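# Use held tongs to bag the long loaf

## Task

Using the tongs that one gripper already holds, and never touching the loaf with a gripper directly, get the long loaf inside the paper bag. At the end the bag must be upright with its mouth open, the tongs must not be touching or inside the bag, and the jar must be upright on the tray. Releasing the loaf from much higher than the bag's own height costs score, as does dropping the bag or setting it down roughly.

## Robot and tools

Robot: two arms, left_arm and right_arm, each ending in a two-finger parallel gripper. The fingers point along the gripper's +z axis and separate along its y axis. end_effector_position is the point between the finger pads, about 1 cm short of the tips. One gripper starts the scene already holding the tongs.

Frames: the scene frame has its origin at table-top height midway between the arms, +z up, +x out over the table, and left_arm toward +y. Image left and right do not match arm names. Every hand position, quaternion, target and wrist-camera pose is given in that arm's own base frame. Calibrated bases in the scene frame: left_arm at (-0.026, +0.271, +0.015) m, quat_wxyz (+1.000, 0, 0, +0.007); right_arm at (-0.048, -0.321, +0.024) m, quat_wxyz (+1.000, 0, 0, +0.023). Both bases have +z up. Fixed cameras and the table are in the scene frame. Reported poses can be off by a few centimetres, more when the arm is far out.

The row: every command row has exactly 16 numbers, one list covering both arms: left_arm x, y, z, qw, qx, qy, qz, opening, then right_arm in the same order. x, y, z are an absolute gripper position in metres and qw..qz an absolute orientation (w first), both in that arm's base frame. Opening runs from -1 (closed) to +1 (fully open, 0.094 m). To hold an arm still, resend the exact pose from the last result taken before it stopped, together with its current opening; a 0 in the opening slot is itself a command. To keep an orientation, repeat the same quaternion every row rather than copying a drifted readout.

Tools:
- execute_actions(actions, cameras): actions is a list of up to 15 actions; each action is a table of 1 to 15 rows, one row per 1/30 s step, the last row held until 15 steps pass. A target more than 0.6 m from the gripper's current position along any of its axes gets the action rejected for both arms. An empty list just reports state and all lines.
- move(target, speed, blend, opening_speed, blocking, cameras): drives each gripper in a straight line from its Hand target to the given row, or through a list of up to 15 rows within 10 s. speed is m/s, 0.002 to 0.5 (default 0.25), turning capped at twice that in rad/s; one value or one per target. blend in metres rounds corners of a list. opening_speed is per second on the -1..+1 scale, at least 0.2; use a low value when squeezing something fragile. blocking=false returns after about 0.5 s while the move runs; a new move replaces it. Paths do not avoid obstacles or the other arm.
- wait(seconds): 0 to 10 s, arms hold their last command.
- stop(): brakes a running move.
- zoom_image(camera, region): region [x0, y0, x1, y1] in pixels of that camera's latest image, at most 504 by 504. Cameras: cam_head_left, cam_head_right, cam_high, cam_low, cam_left_wrist, cam_right_wrist, each 896x504.
- read_manual(section): licence text only; moves nothing.
- finished_scene(scene): ends the current scene for good; pass its number as an integer.

Control behaviour: each step the commanded pose is clipped to within 100 mm and 20 degrees of the measured one, so long moves need several actions or a move call. Friction and gravity can leave the hand a centimetre or more off target in free air without any contact. Results show positions, quaternions, Hand target (the pose actually being chased, shown only when off), Tool commands, joint positions, torques, velocities, grip_measured (same -1..+1 scale), grip_effort_nm (motor effort, negative closing), temperatures, and for execute_actions some per-step positions. A move adds a line such as done, off_target, moving, held or fault, plus limits=paced (pose clipped) or limits=held (steps withheld). done means at rest within 10 mm and 2 degrees; neither done nor off_target reveals contact.

Gripping: grip_measured keeps tracking the command until force limit, so it shows no jump at contact. Release by commanding an opening well above the reading. Pads squeeze roughly 50 to 64 N each.

Things to avoid: dropping the loaf from well above the bag's height, dropping or slamming the bag, tipping the jar or bag, pushing anything off the table (that fails the task), fast contacts and pressing far past a contact, the two grippers or arms striking each other, paths that pass close by an arm's own base (go around it), and long stretched or straining holds that heat motors (75 °C warns, 90 °C folds the arm away for the rest of the scene). Loose objects may occasionally be nudged by outside forces. The result must stay correct after the robot lets go.

Each tool is called after "Request:" as a command line: name --argument value for each argument, lists and objects as JSON in quotes; but a table of rows of numbers goes row by row, as --pt "numbers of a row", without its own name.

## Session

Request:
execute_actions --actions '[]'

Scene clock: 0.00 s.
left_arm: end_effector_position=(+0.3815, +0.0011, +0.4073) grip_measured=+1.000 grip_effort_nm=n/a end_effector_quat_wxyz=(+0.707, +0.000, +0.707, +0.000) | right_arm: end_effector_position=(+0.2876, -0.1158, +0.1865) grip_measured=-0.302 grip_effort_nm=n/a end_effector_quat_wxyz=(+0.305, -0.010, +0.952, +0.002)
Joint positions: left_arm=[0 1.047 1.047 0 0 0 0.094] | right_arm=[-0.573 1.23 1.088 -0.894 -0.328 -0.503 0.033]
Joint velocities: within noise
Joint torques (N m): no reading
Heat: left arm: 34 °C; right arm: 35 °C.
Hand target: left_arm +0.3789, +0.0011, +0.4133; +0.712, +0.000, +0.702, +0.000 | right_arm +0.2880, -0.1147, +0.1900; +0.310, -0.012, +0.951, +0.003
Tool commands: left_gripper/opening=+1.0 right_gripper/opening=-0.305557
camera_calibration:
cam_left_wrist: T_world_to_cam=[[0.0338408, -0.999394, -0.00817316, -0.00269147], [-0.433034, -0.00729178, -0.901348, 0.570888], [0.900742, 0.0340416, -0.433018, -0.0774676], [0, 0, 0, 1]] pos_world=[0.317084, 0.00411007, 0.481002]
cam_right_wrist: T_world_to_cam=[[0.0314424, -0.999372, 0.0163664, -0.126512], [-0.983339, -0.0338628, -0.1786, 0.351997], [0.179042, -0.0104781, -0.983786, 0.218778], [0, 0, 0, 1]] pos_world=[0.31094, -0.11222, 0.280168]

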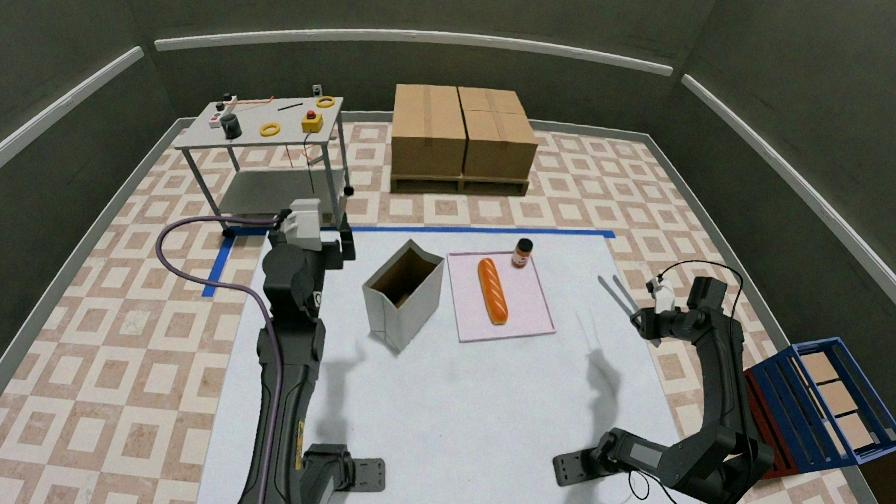

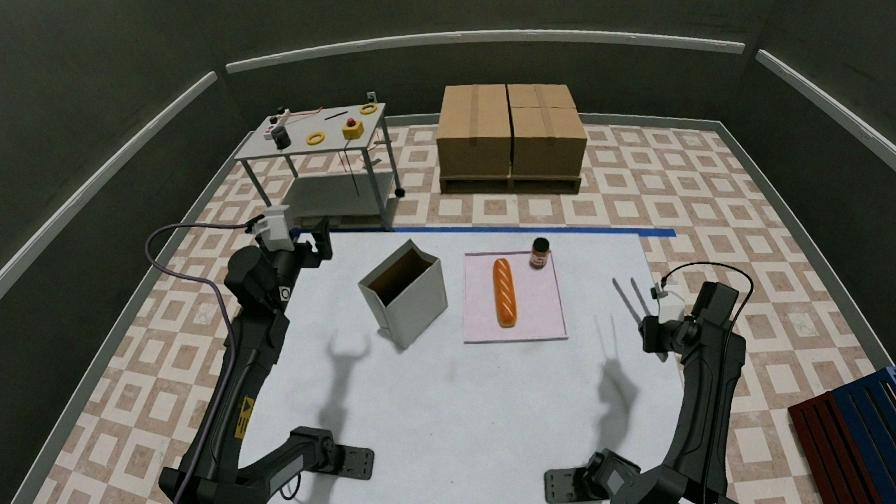

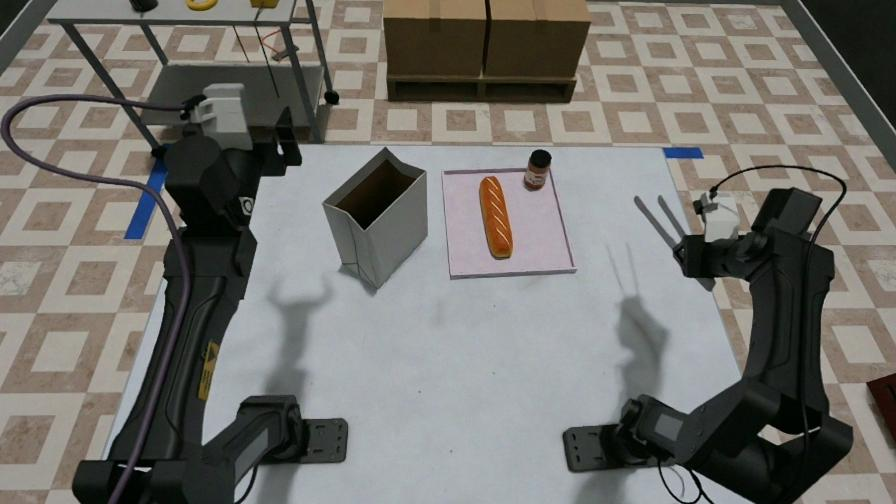

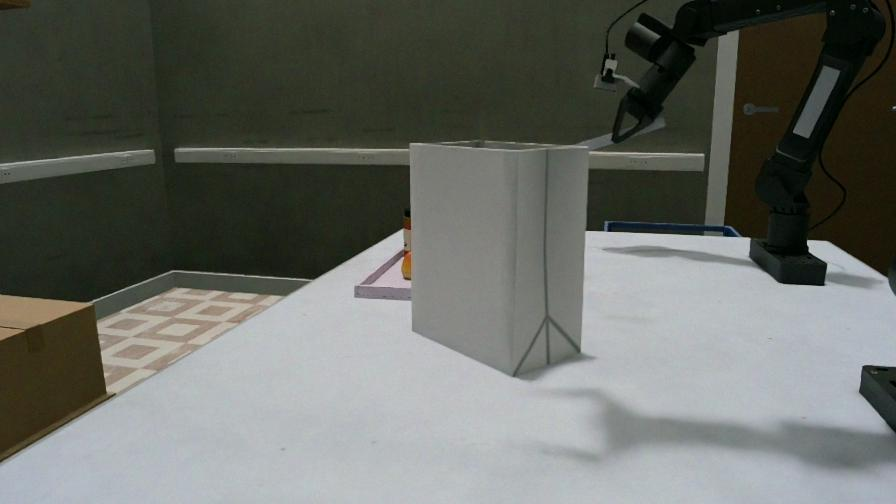

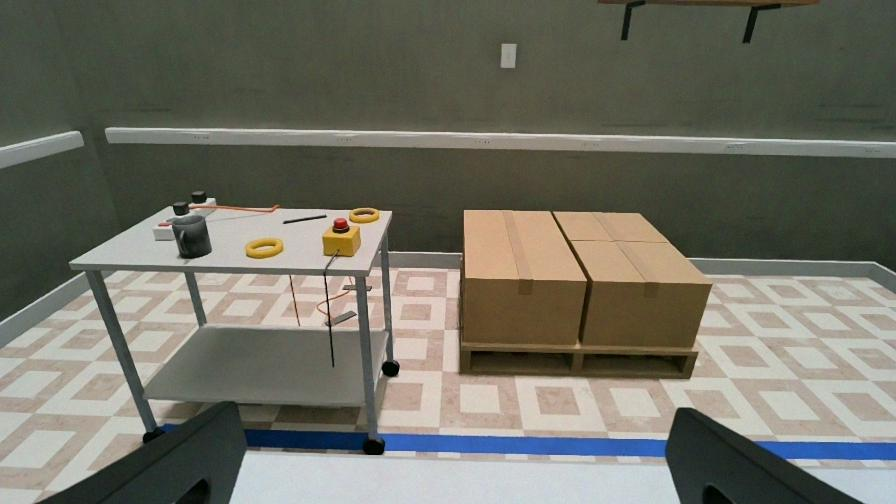

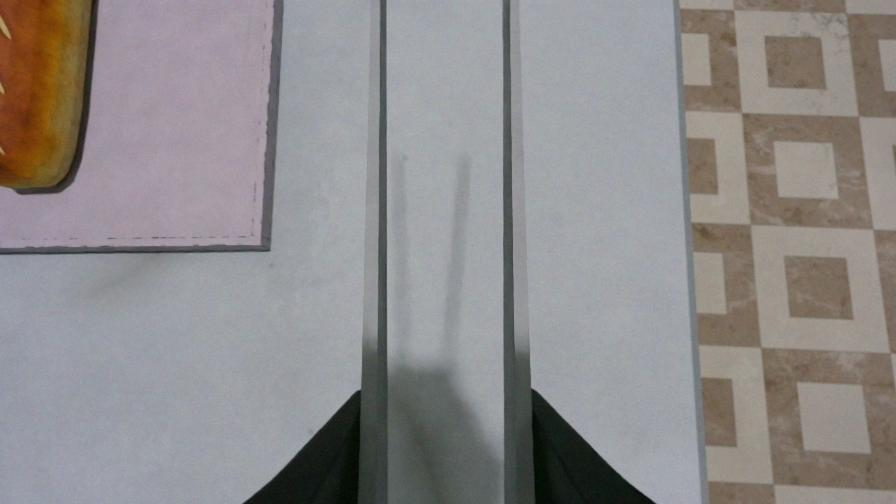

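Request:
move --pt "0.27 0.16 0.36 0.383 0 0.924 0 -0.1 0.32 -0.02 0.25 0.1478 -0.0086 0.989 0.0013 -0.14" --pt "0.27 0.14 0.30 0.383 0 0.924 0 -0.1 0.42 0.173 0.24 0.1478 -0.0086 0.989 0.0013 -0.14" --speed 0.15 --blend 0.03 --opening_speed 0.3

Scene clock: 56.90 s.
left_arm: end_effector_position=(+0.2715, +0.1445, +0.2973) grip_measured=-0.098 grip_effort_nm=-0.159 end_effector_quat_wxyz=(+0.375, -0.001, +0.927, -0.003) | right_arm: end_effector_position=(+0.4146, +0.1739, +0.2416) grip_measured=-0.142 grip_effort_nm=0.120 end_effector_quat_wxyz=(+0.167, -0.014, +0.986, +0.019)
Joint positions: left_arm=[0.772 1.27 1.492 -1.191 0.51 0.609 0.042] | right_arm=[0.435 2.111 2.419 -1.557 0.1 0.39 0.04]
Joint torques (N m): left_arm=[-0.51 -6.91 4.23 1.31 0.32 -0.07] | right_arm=[-0.02 -9.54 9.02 0.81 0.28 0.04]
Hand target: left_arm +0.2700, +0.1401, +0.3000; +0.383, +0.000, +0.924, +0.000 | right_arm +0.4197, +0.1728, +0.2395; +0.170, -0.010, +0.985, +0.010
Off the commanded pose: left_arm 0.005 m, 1 deg | right_arm 0.006 m, 3 deg.
joint sent to its limit (right arm) — joint 4 (wrist pitch), lower limit. The joint targets are off in orientation, not in position.
move: off_target (right_arm)
camera_calibration:
cam_left_wrist: T_world_to_cam=[[0.0171517, -0.999555, -0.0244127, 0.152872], [-0.949129, -0.00859862, -0.31477, 0.391099], [0.31442, 0.0285697, -0.948854, 0.282441], [0, 0, 0, 1]]
cam_right_wrist: T_world_to_cam=[[0.0484718, -0.998569, -0.0226025, 0.16039], [-0.993309, -0.0505666, 0.103824, 0.435323], [-0.104819, 0.0174187, -0.994339, 0.36861], [0, 0, 0, 1]]

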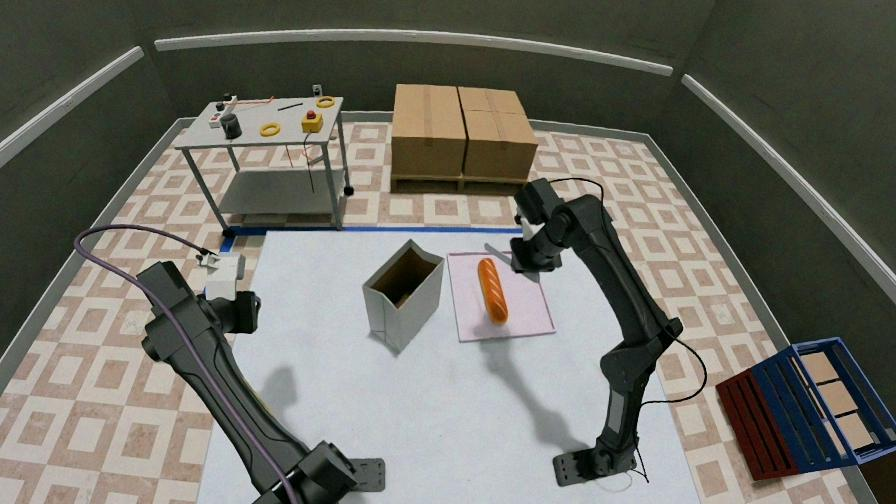

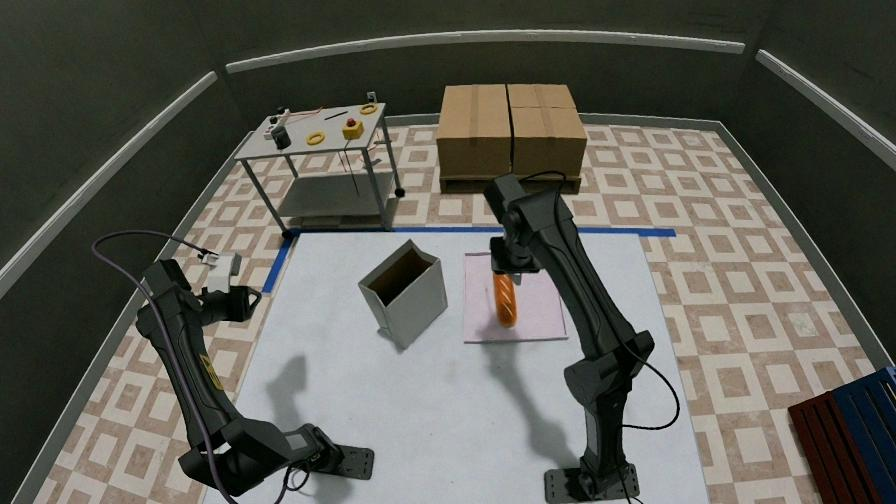

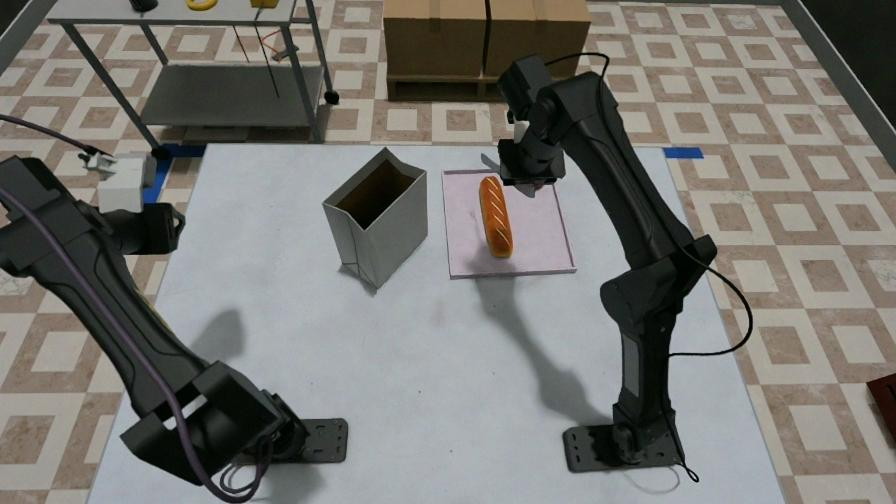

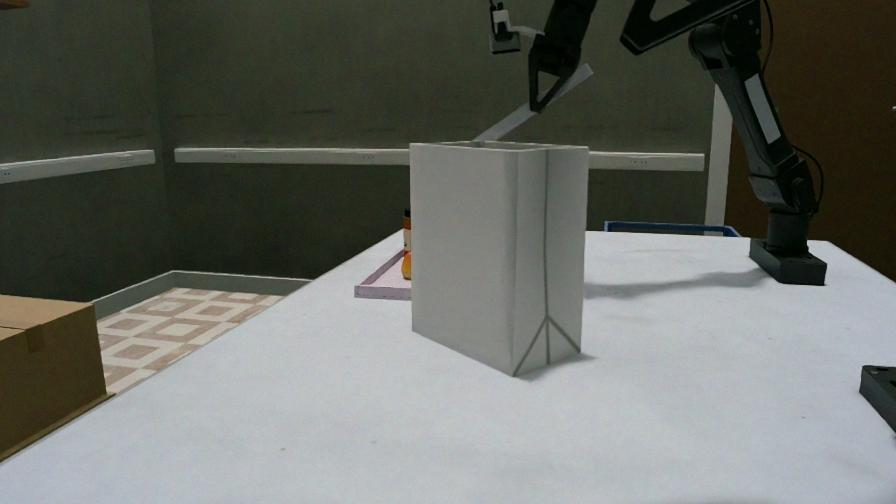

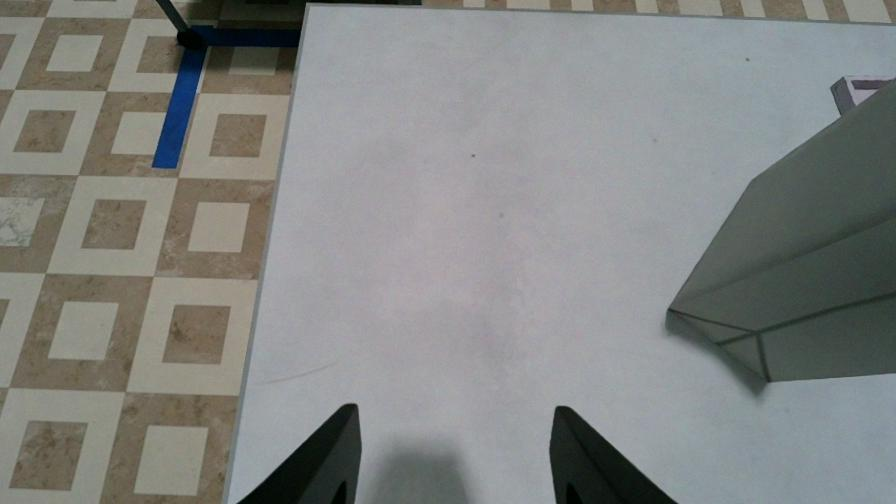

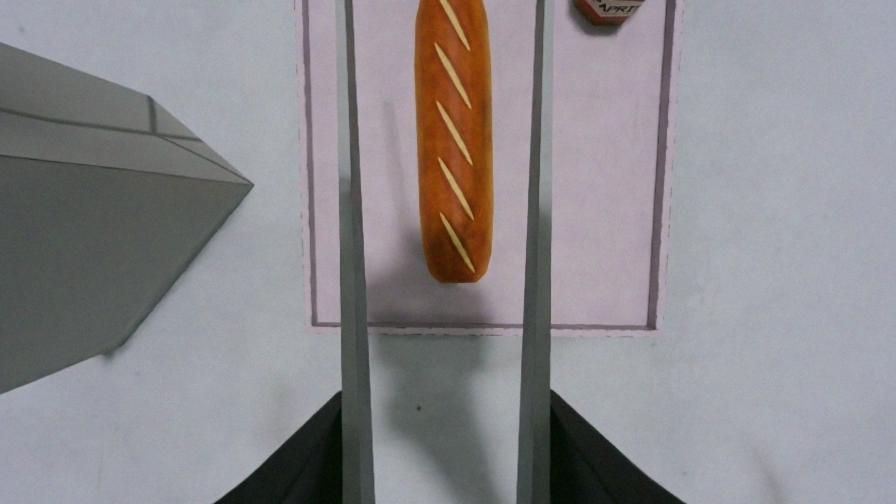

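Request:
move --target '[0.27,0.14,0.30,0.383,0,0.924,0,-0.1,0.462,0.175,0.16,0.1478,-0.0086,0.989,0.0013,-0.14]' --speed 0.12 --cameras '["cam_high","cam_low","cam_right_wrist"]'

Scene clock: 67.97 s.
left_arm: end_effector_position=(+0.2716, +0.1448, +0.2974) grip_measured=-0.098 grip_effort_nm=-0.159 end_effector_quat_wxyz=(+0.375, -0.001, +0.927, -0.002) | right_arm: end_effector_position=(+0.4554, +0.1774, +0.1708) grip_measured=-0.142 grip_effort_nm=0.115 end_effector_quat_wxyz=(+0.150, -0.009, +0.989, +0.008)
Joint positions: left_arm=[0.772 1.269 1.492 -1.189 0.509 0.609 0.042] | right_arm=[0.406 2.219 2.299 -1.365 0.101 0.373 0.04]
Joint torques (N m): left_arm=[-0.68 -6.69 4.12 1.33 0.31 -0.07] | right_arm=[-0.72 -10.82 6.93 0.94 0.15 -0.08]
Hand target: left_arm +0.2700, +0.1401, +0.2999; +0.383, +0.000, +0.924, +0.000 | right_arm +0.4617, +0.1749, +0.1600; +0.148, -0.009, +0.989, +0.001
Off the commanded pose: left_arm 0.006 m, 1 deg | right_arm 0.013 m, 1 deg.
move: off_target (right_arm)
camera_calibration:
cam_right_wrist: T_world_to_cam=[[0.035999, -0.999347, -0.00323769, 0.162799], [-0.989883, -0.0361027, 0.137214, 0.473561], [-0.137241, -0.00173463, -0.990536, 0.319943], [0, 0, 0, 1]]
Images, in order: cam_high, cam_low, cam_right_wrist.

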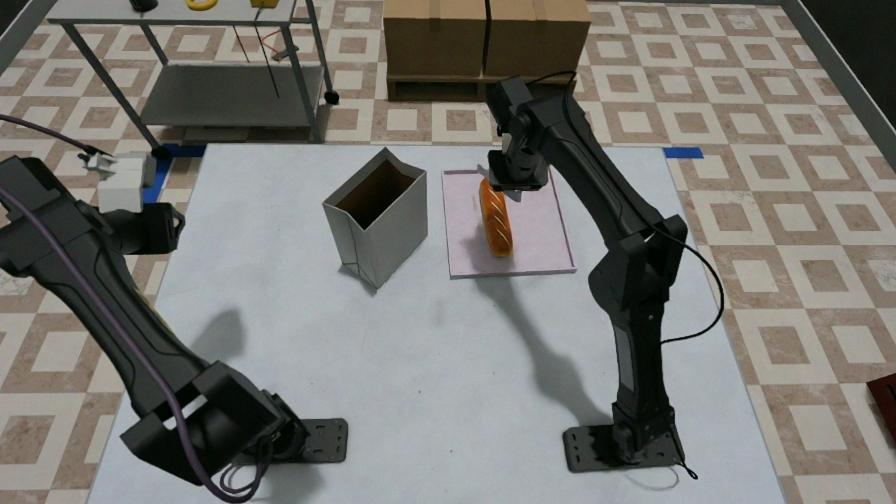

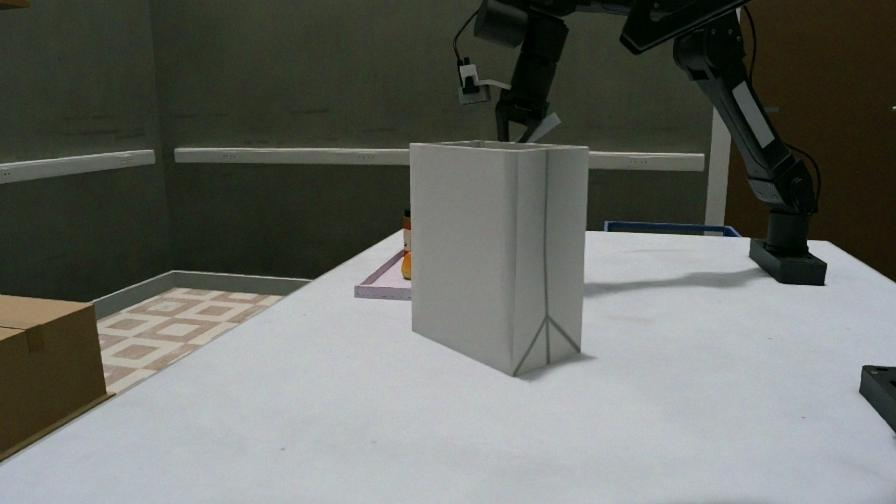

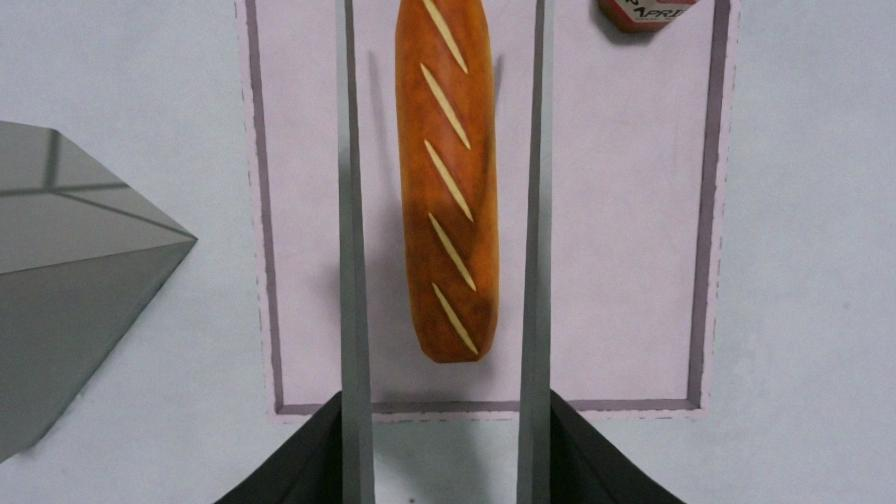

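Request:
move --target '[0.27,0.14,0.30,0.383,0,0.924,0,-0.1,0.468,0.173,0.098,0.1477,-0.0345,0.9884,0.0052,-0.14]' --speed 0.07 --cameras '["cam_high","cam_head_left","cam_right_wrist"]'

Scene clock: 77.87 s.
left_arm: end_effector_position=(+0.2717, +0.1448, +0.2974) grip_measured=-0.098 grip_effort_nm=-0.164 end_effector_quat_wxyz=(+0.375, -0.001, +0.927, -0.002) | right_arm: end_effector_position=(+0.4656, +0.1752, +0.0968) grip_measured=-0.142 grip_effort_nm=0.120 end_effector_quat_wxyz=(+0.142, -0.036, +0.989, +0.001)
Joint positions: left_arm=[0.772 1.269 1.492 -1.189 0.509 0.608 0.042] | right_arm=[0.392 2.219 2.005 -1.087 0.096 0.307 0.04]
Joint torques (N m): left_arm=[-0.61 -6.8 3.97 1.26 0.32 -0.07] | right_arm=[-0.81 -14.27 6.45 0.92 0.02 -0.07]
Hand target: left_arm +0.2700, +0.1401, +0.2999; +0.383, +0.000, +0.924, +0.000 | right_arm +0.4680, +0.1730, +0.0980; +0.147, -0.035, +0.988, +0.005
Off the commanded pose: left_arm 0.006 m, 1 deg | right_arm 0.003 m, 1 deg.
move: done
camera_calibration:
cam_right_wrist: T_world_to_cam=[[0.0857934, -0.996181, 0.0162377, 0.134369], [-0.984589, -0.0822798, 0.154317, 0.497756], [-0.152391, -0.0292268, -0.987888, 0.259642], [0, 0, 0, 1]]
Images, in order: cam_head_left, cam_high, cam_right_wrist.

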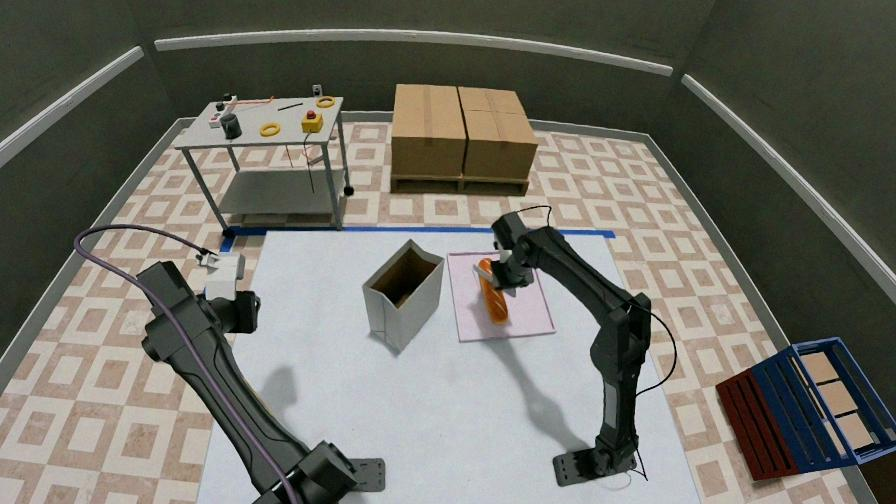

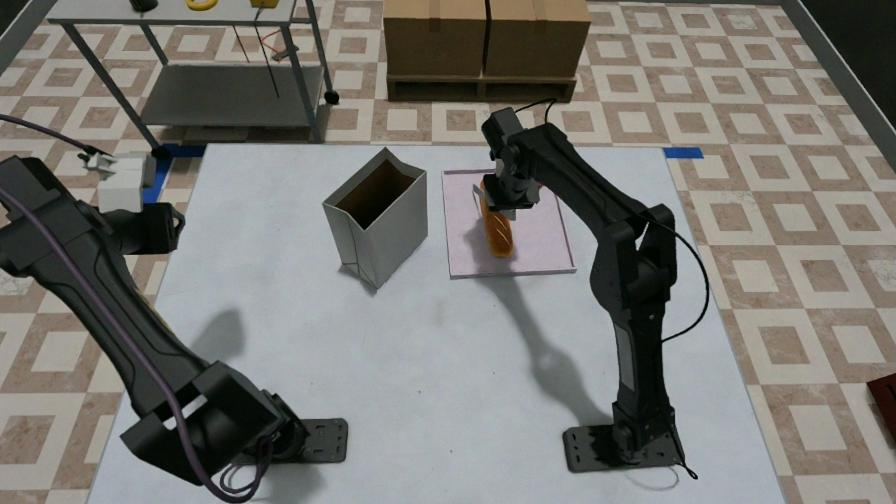

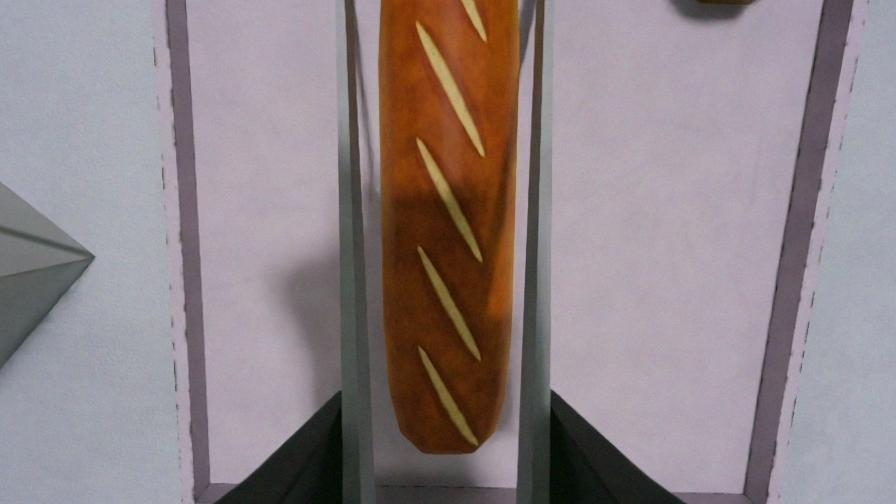

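Request:
move --target '[0.27,0.14,0.30,0.383,0,0.924,0,-0.1,0.468,0.173,0.109,0.1477,-0.0345,0.9884,0.0052,-0.14]' --speed 0.07 --cameras '["cam_right_wrist"]'

Request:
move --target '[0.27,0.14,0.30,0.383,0,0.924,0,-0.1,0.468,0.173,0.109,0.1477,-0.0345,0.9884,0.0052,-0.58]' --opening_speed 0.2 --cameras '["cam_high","cam_right_wrist"]'

Scene clock: 85.50 s.
left_arm: end_effector_position=(+0.2717, +0.1448, +0.2974) grip_measured=-0.098 grip_effort_nm=-0.159 end_effector_quat_wxyz=(+0.375, -0.001, +0.927, -0.002) | right_arm: end_effector_position=(+0.4614, +0.1735, +0.0956) grip_measured=-0.142 grip_effort_nm=0.120 end_effector_quat_wxyz=(+0.133, -0.036, +0.990, -0.002)
Joint positions: left_arm=[0.772 1.269 1.492 -1.189 0.509 0.608 0.042] | right_arm=[0.392 2.219 2.005 -1.106 0.095 0.307 0.04]
Joint torques (N m): left_arm=[-0.54 -6.54 3.96 1.29 0.31 -0.09] | right_arm=[-0.81 -14.26 10.43 0.67 0.02 -0.07]
Heat: left arm: 36 °C; right arm: 40 °C.
Hand target: left_arm +0.2700, +0.1400, +0.2999; +0.383, +0.000, +0.924, +0.000 | right_arm +0.4677, +0.1729, +0.1089; +0.148, -0.035, +0.988, +0.005
Off the commanded pose: left_arm 0.006 m, 1 deg | right_arm 0.015 m, 2 deg.
move: off_target (right_arm)
camera_calibration:
cam_right_wrist: T_world_to_cam=[[0.0865938, -0.996007, 0.02173, 0.132152], [-0.98165, -0.0815852, 0.172359, 0.490423], [-0.169898, -0.0362565, -0.984794, 0.266746], [0, 0, 0, 1]]
Images, in order: cam_right_wrist.

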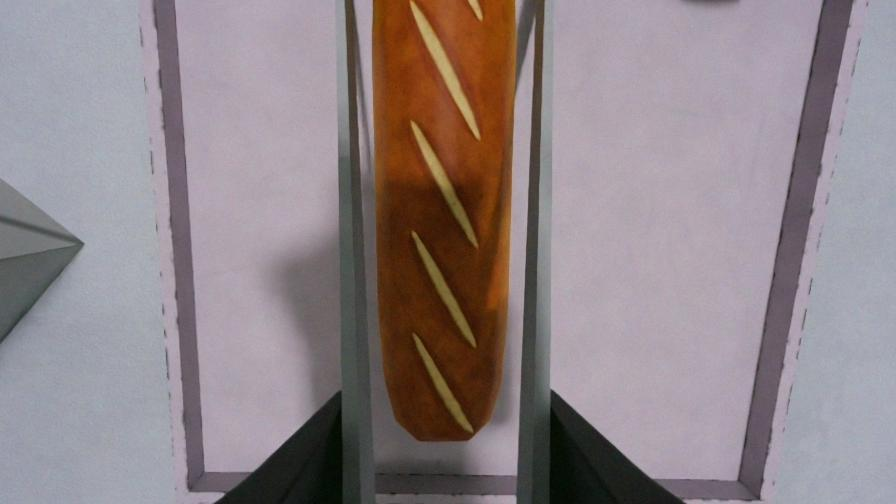

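Scene clock: 87.90 s.
left_arm: end_effector_position=(+0.2717, +0.1449, +0.2975) grip_measured=-0.098 grip_effort_nm=-0.159 end_effector_quat_wxyz=(+0.375, -0.001, +0.927, -0.002) | right_arm: end_effector_position=(+0.4607, +0.1735, +0.0954) grip_measured=-0.524 grip_effort_nm=-0.940 end_effector_quat_wxyz=(+0.132, -0.037, +0.991, -0.002)
Joint positions: left_arm=[0.772 1.269 1.492 -1.188 0.509 0.608 0.042] | right_arm=[0.392 2.219 2.005 -1.109 0.094 0.307 0.022]
Joint torques (N m): left_arm=[-0.5 -6.94 4.08 1.32 0.3 -0.07] | right_arm=[-0.81 -14.27 10.43 0.69 0.03 -0.06]
Hand target: left_arm +0.2700, +0.1401, +0.3000; +0.383, +0.000, +0.924, +0.000 | right_arm +0.4677, +0.1729, +0.1090; +0.148, -0.035, +0.988, +0.005
Off the commanded pose: left_arm 0.006 m, 1 deg | right_arm 0.015 m, 2 deg.
move: off_target (right_arm)
camera_calibration:
cam_right_wrist: T_world_to_cam=[[0.0873034, -0.995948, 0.0215738, 0.131836], [-0.981094, -0.0822062, 0.175202, 0.489376], [-0.172719, -0.0364616, -0.984296, 0.267741], [0, 0, 0, 1]]
Images, in order: cam_high, cam_right_wrist.

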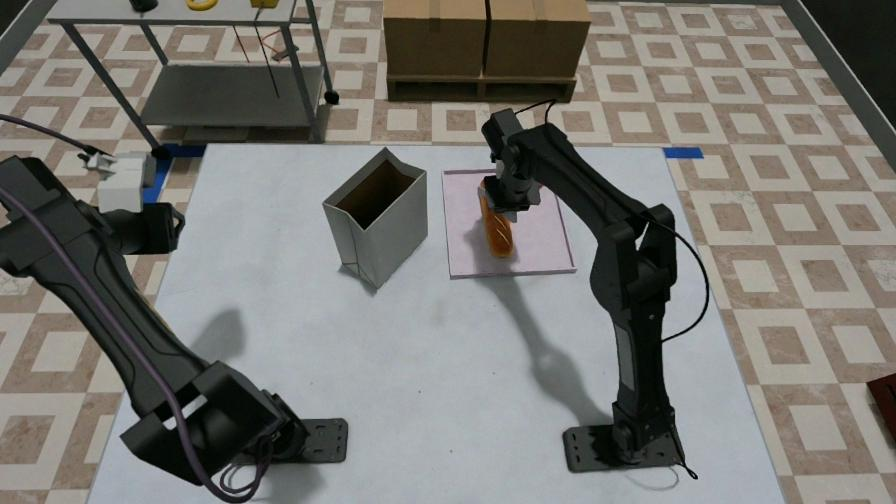

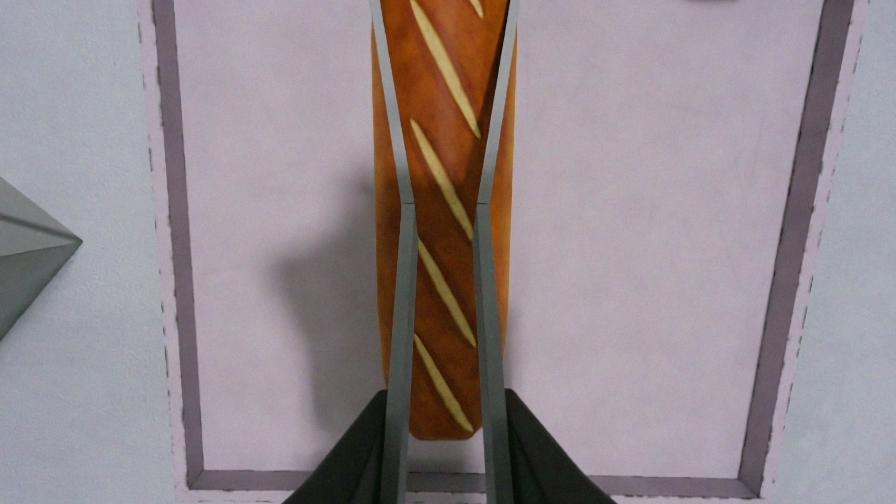

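Request:
move --pt "0.27 0.14 0.30 0.383 0 0.924 0 -0.1 0.462 0.173 0.18 0.1477 -0.0345 0.9884 0.0052 -0.58" --pt "0.27 0.14 0.30 0.383 0 0.924 0 -0.1 0.43 0.17 0.28 0.3823 -0.0403 0.923 0.0167 -0.58" --speed '[0.05,0.15]' --blend 0.03 --cameras '["cam_high","cam_low","cam_right_wrist"]'

Scene clock: 106.37 s.
left_arm: end_effector_position=(+0.2717, +0.1449, +0.2974) grip_measured=-0.098 grip_effort_nm=-0.164 end_effector_quat_wxyz=(+0.375, -0.001, +0.927, -0.002) | right_arm: end_effector_position=(+0.4280, +0.1708, +0.2591) grip_measured=-0.552 grip_effort_nm=-1.018 end_effector_quat_wxyz=(+0.347, -0.044, +0.937, +0.014)
Joint positions: left_arm=[0.772 1.269 1.492 -1.188 0.508 0.608 0.042] | right_arm=[0.472 1.745 1.789 -0.944 0.246 0.292 0.021]
Joint torques (N m): left_arm=[-0.47 -6.64 4.21 1.29 0.3 -0.07] | right_arm=[0.62 -12.92 7.08 1.78 0.43 -0.07]
Hand target: left_arm +0.2700, +0.1401, +0.2999; +0.383, +0.000, +0.924, +0.000 | right_arm +0.4293, +0.1698, +0.2801; +0.381, -0.040, +0.923, +0.017
Off the commanded pose: left_arm 0.006 m, 1 deg | right_arm 0.021 m, 4 deg.
move: off_target (right_arm)
camera_calibration:
cam_right_wrist: T_world_to_cam=[[0.102534, -0.994567, 0.0180066, 0.122688], [-0.95858, -0.103627, -0.265302, 0.536574], [0.265727, 0.00994164, -0.963997, 0.222298], [0, 0, 0, 1]]
Images, in order: cam_high, cam_low, cam_right_wrist.

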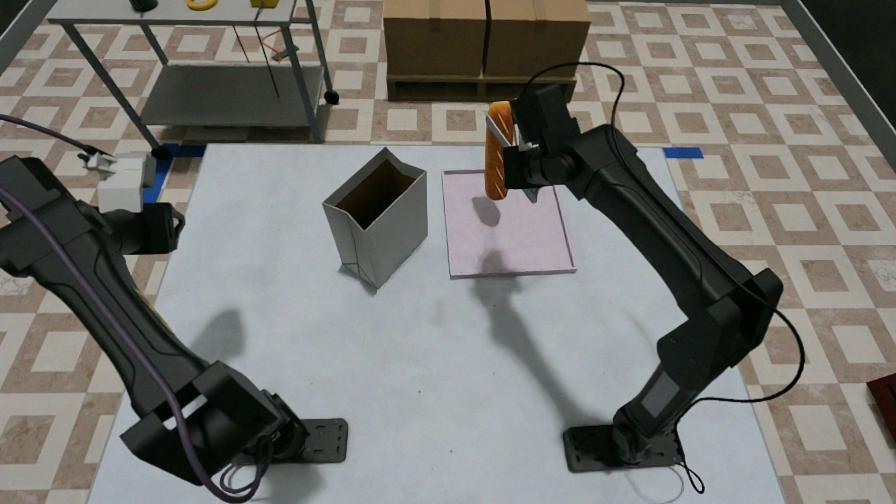

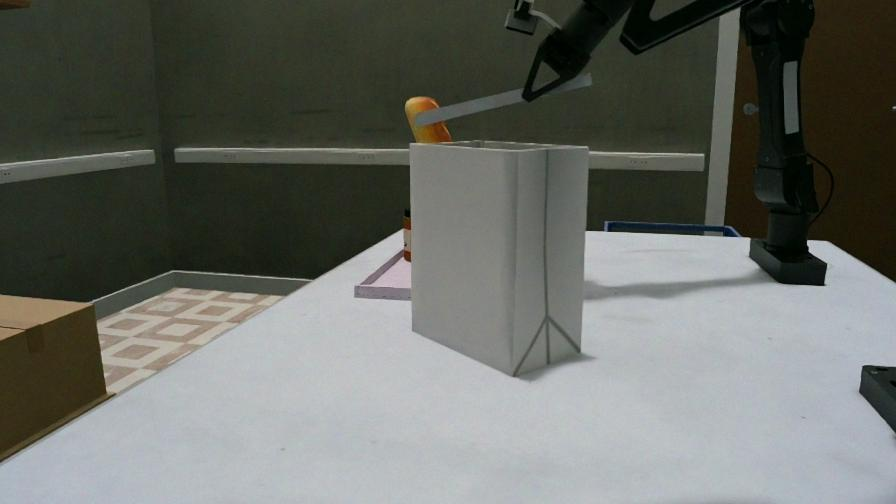

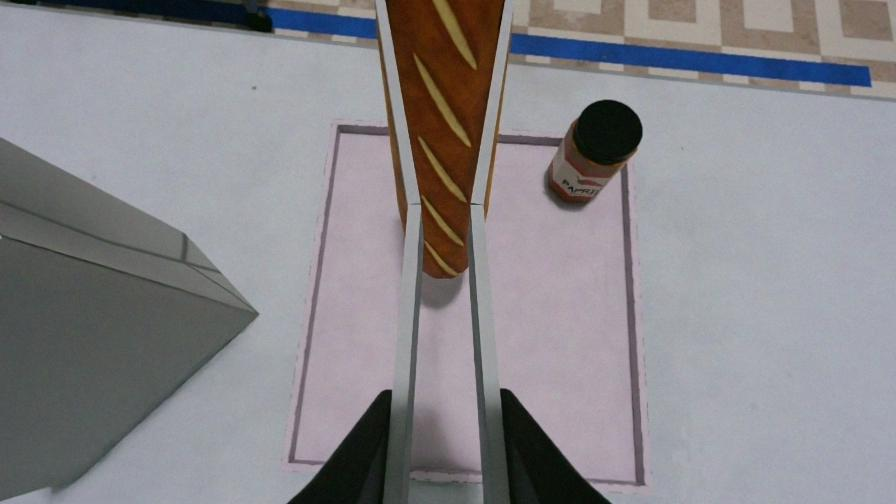

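Request:
move --pt "0.27 0.14 0.30 0.383 0 0.924 0 -0.1 0.36 0.17 0.35 0.802 -0.0767 0.583 0.1056 -0.58" --speed '[0.15]' --cameras '["cam_high","cam_low","cam_right_wrist"]'

Scene clock: 133.27 s.
left_arm: end_effector_position=(+0.2717, +0.1449, +0.2974) grip_measured=-0.098 grip_effort_nm=-0.159 end_effector_quat_wxyz=(+0.375, -0.001, +0.927, -0.002) | right_arm: end_effector_position=(+0.3636, +0.1669, +0.3433) grip_measured=-0.552 grip_effort_nm=-1.023 end_effector_quat_wxyz=(+0.791, -0.074, +0.600, +0.096)
Joint positions: left_arm=[0.772 1.269 1.492 -1.188 0.508 0.608 0.042] | right_arm=[0.563 1.227 0.615 0.899 0.307 -0.091 0.021]
Joint torques (N m): left_arm=[-0.46 -6.71 3.97 1.32 0.31 -0.06] | right_arm=[0.36 -3.58 7.51 2.2 -0.22 -0.07]
Heat: left arm: 36 °C; right arm: 46 °C.
Hand target: left_arm +0.2700, +0.1401, +0.2999; +0.383, +0.000, +0.924, +0.000 | right_arm +0.3598, +0.1698, +0.3500; +0.802, -0.077, +0.584, +0.105
Off the commanded pose: left_arm 0.006 m, 1 deg | right_arm 0.008 m, 3 deg.
move: off_target (right_arm)
camera_calibration:
cam_right_wrist: T_world_to_cam=[[0.232407, -0.972471, 0.0169384, 0.0734014], [-0.157547, -0.0548253, -0.985988, 0.444773], [0.959774, 0.226482, -0.165951, -0.241815], [0, 0, 0, 1]]
Images, in order: cam_high, cam_low, cam_right_wrist.

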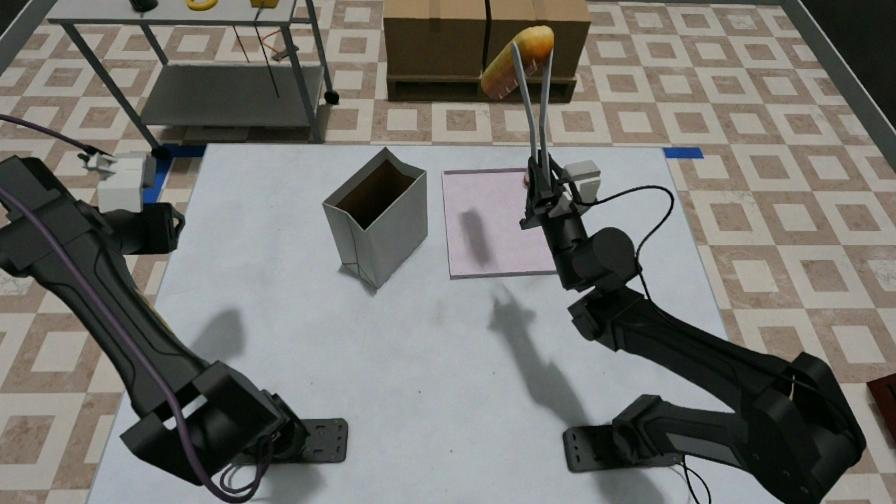

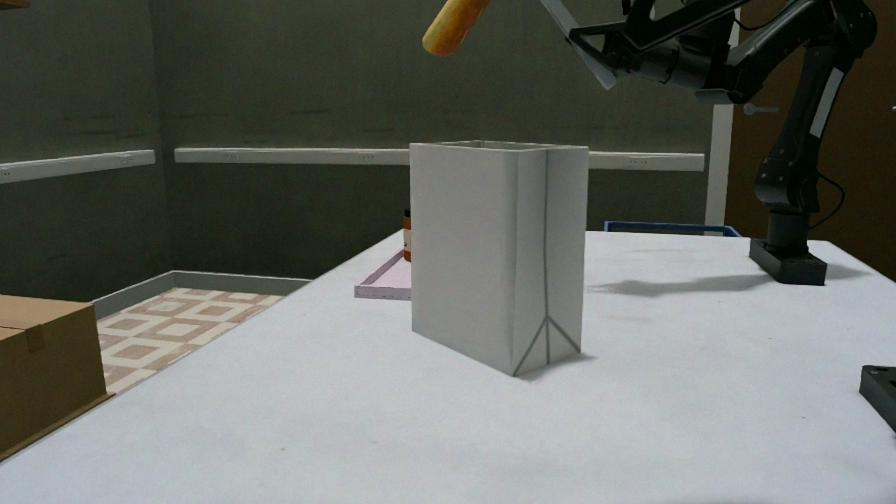

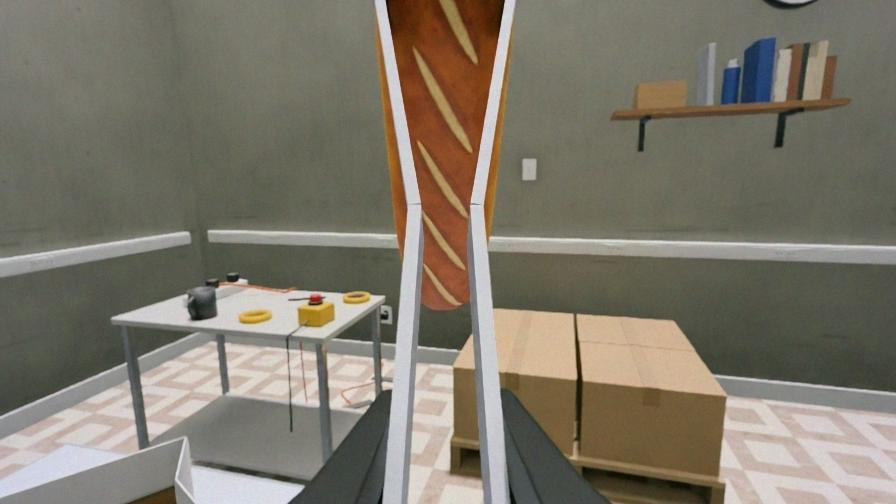

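Request:
move --pt "0.27 0.14 0.30 0.383 0 0.924 0 -0.1 0.35 0.16 0.38 0.583 -0.1056 0.802 0.0767 -0.58" --speed '[0.15]' --cameras '["cam_high","cam_low","cam_right_wrist","cam_head_left"]'

Scene clock: 150.37 s.
left_arm: end_effector_position=(+0.2717, +0.1449, +0.2974) grip_measured=-0.098 grip_effort_nm=-0.154 end_effector_quat_wxyz=(+0.375, -0.001, +0.927, -0.002) | right_arm: end_effector_position=(+0.3448, +0.1603, +0.3564) grip_measured=-0.552 grip_effort_nm=-1.023 end_effector_quat_wxyz=(+0.558, -0.119, +0.818, +0.065)
Joint positions: left_arm=[0.772 1.269 1.492 -1.188 0.508 0.608 0.042] | right_arm=[0.563 1.171 1.284 -0.506 0.281 0.086 0.021]
Joint torques (N m): left_arm=[-0.5 -6.57 4.19 1.33 0.29 -0.02] | right_arm=[-0.98 -3.28 11.75 2.13 0.03 0.05]
Hand target: left_arm +0.2700, +0.1401, +0.2999; +0.383, +0.000, +0.924, +0.000 | right_arm +0.3488, +0.1595, +0.3797; +0.583, -0.106, +0.802, +0.077
Off the commanded pose: left_arm 0.006 m, 1 deg | right_arm 0.024 m, 4 deg.
move: off_target (right_arm)
camera_calibration:
cam_right_wrist: T_world_to_cam=[[0.268869, -0.96217, 0.0440219, 0.0471622], [-0.693985, -0.225216, -0.683858, 0.558914], [0.667902, 0.153318, -0.728286, 0.092648], [0, 0, 0, 1]]
Images, in order: cam_head_left, cam_high, cam_low, cam_right_wrist.

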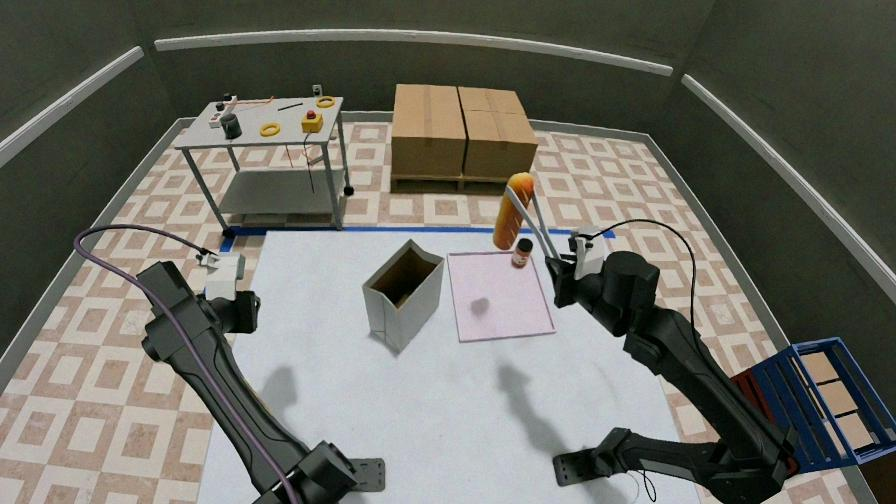

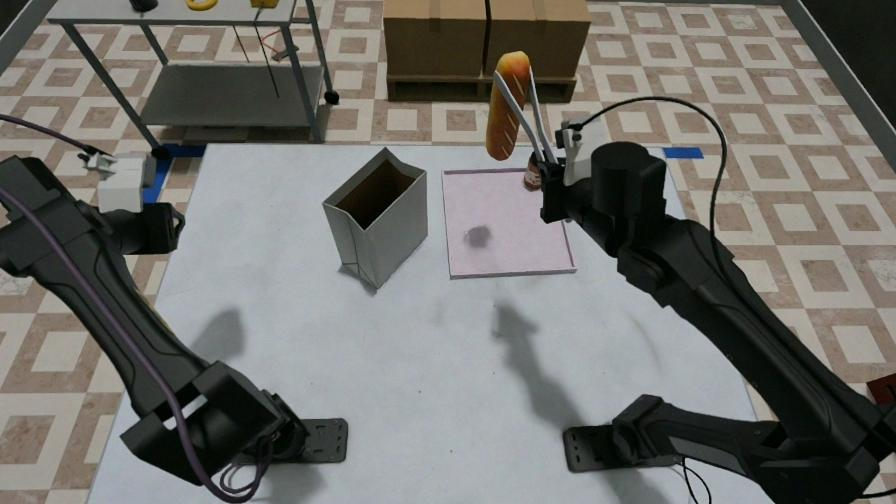

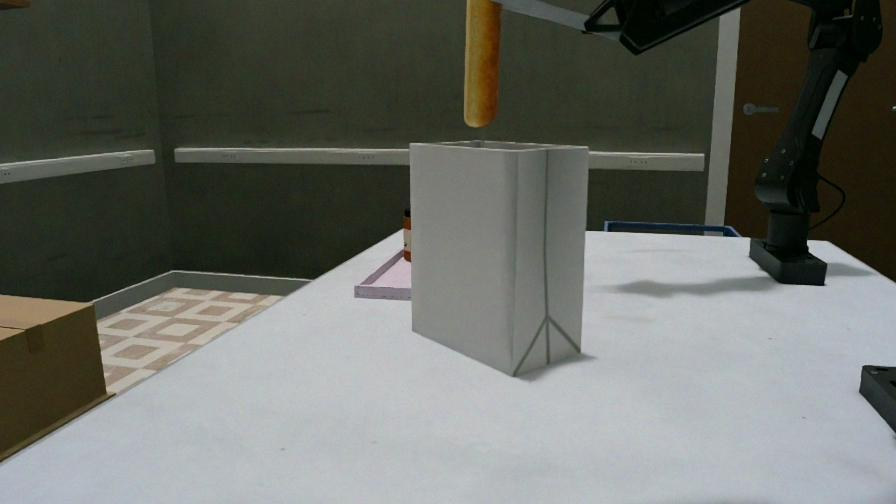

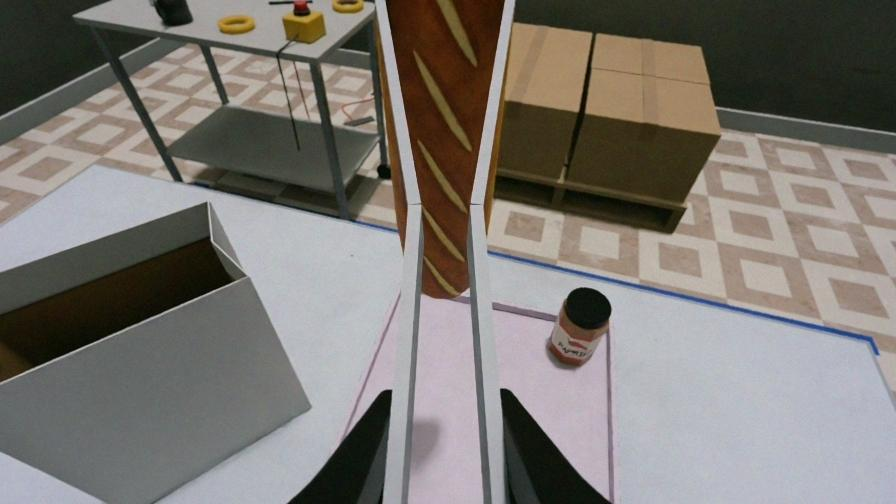

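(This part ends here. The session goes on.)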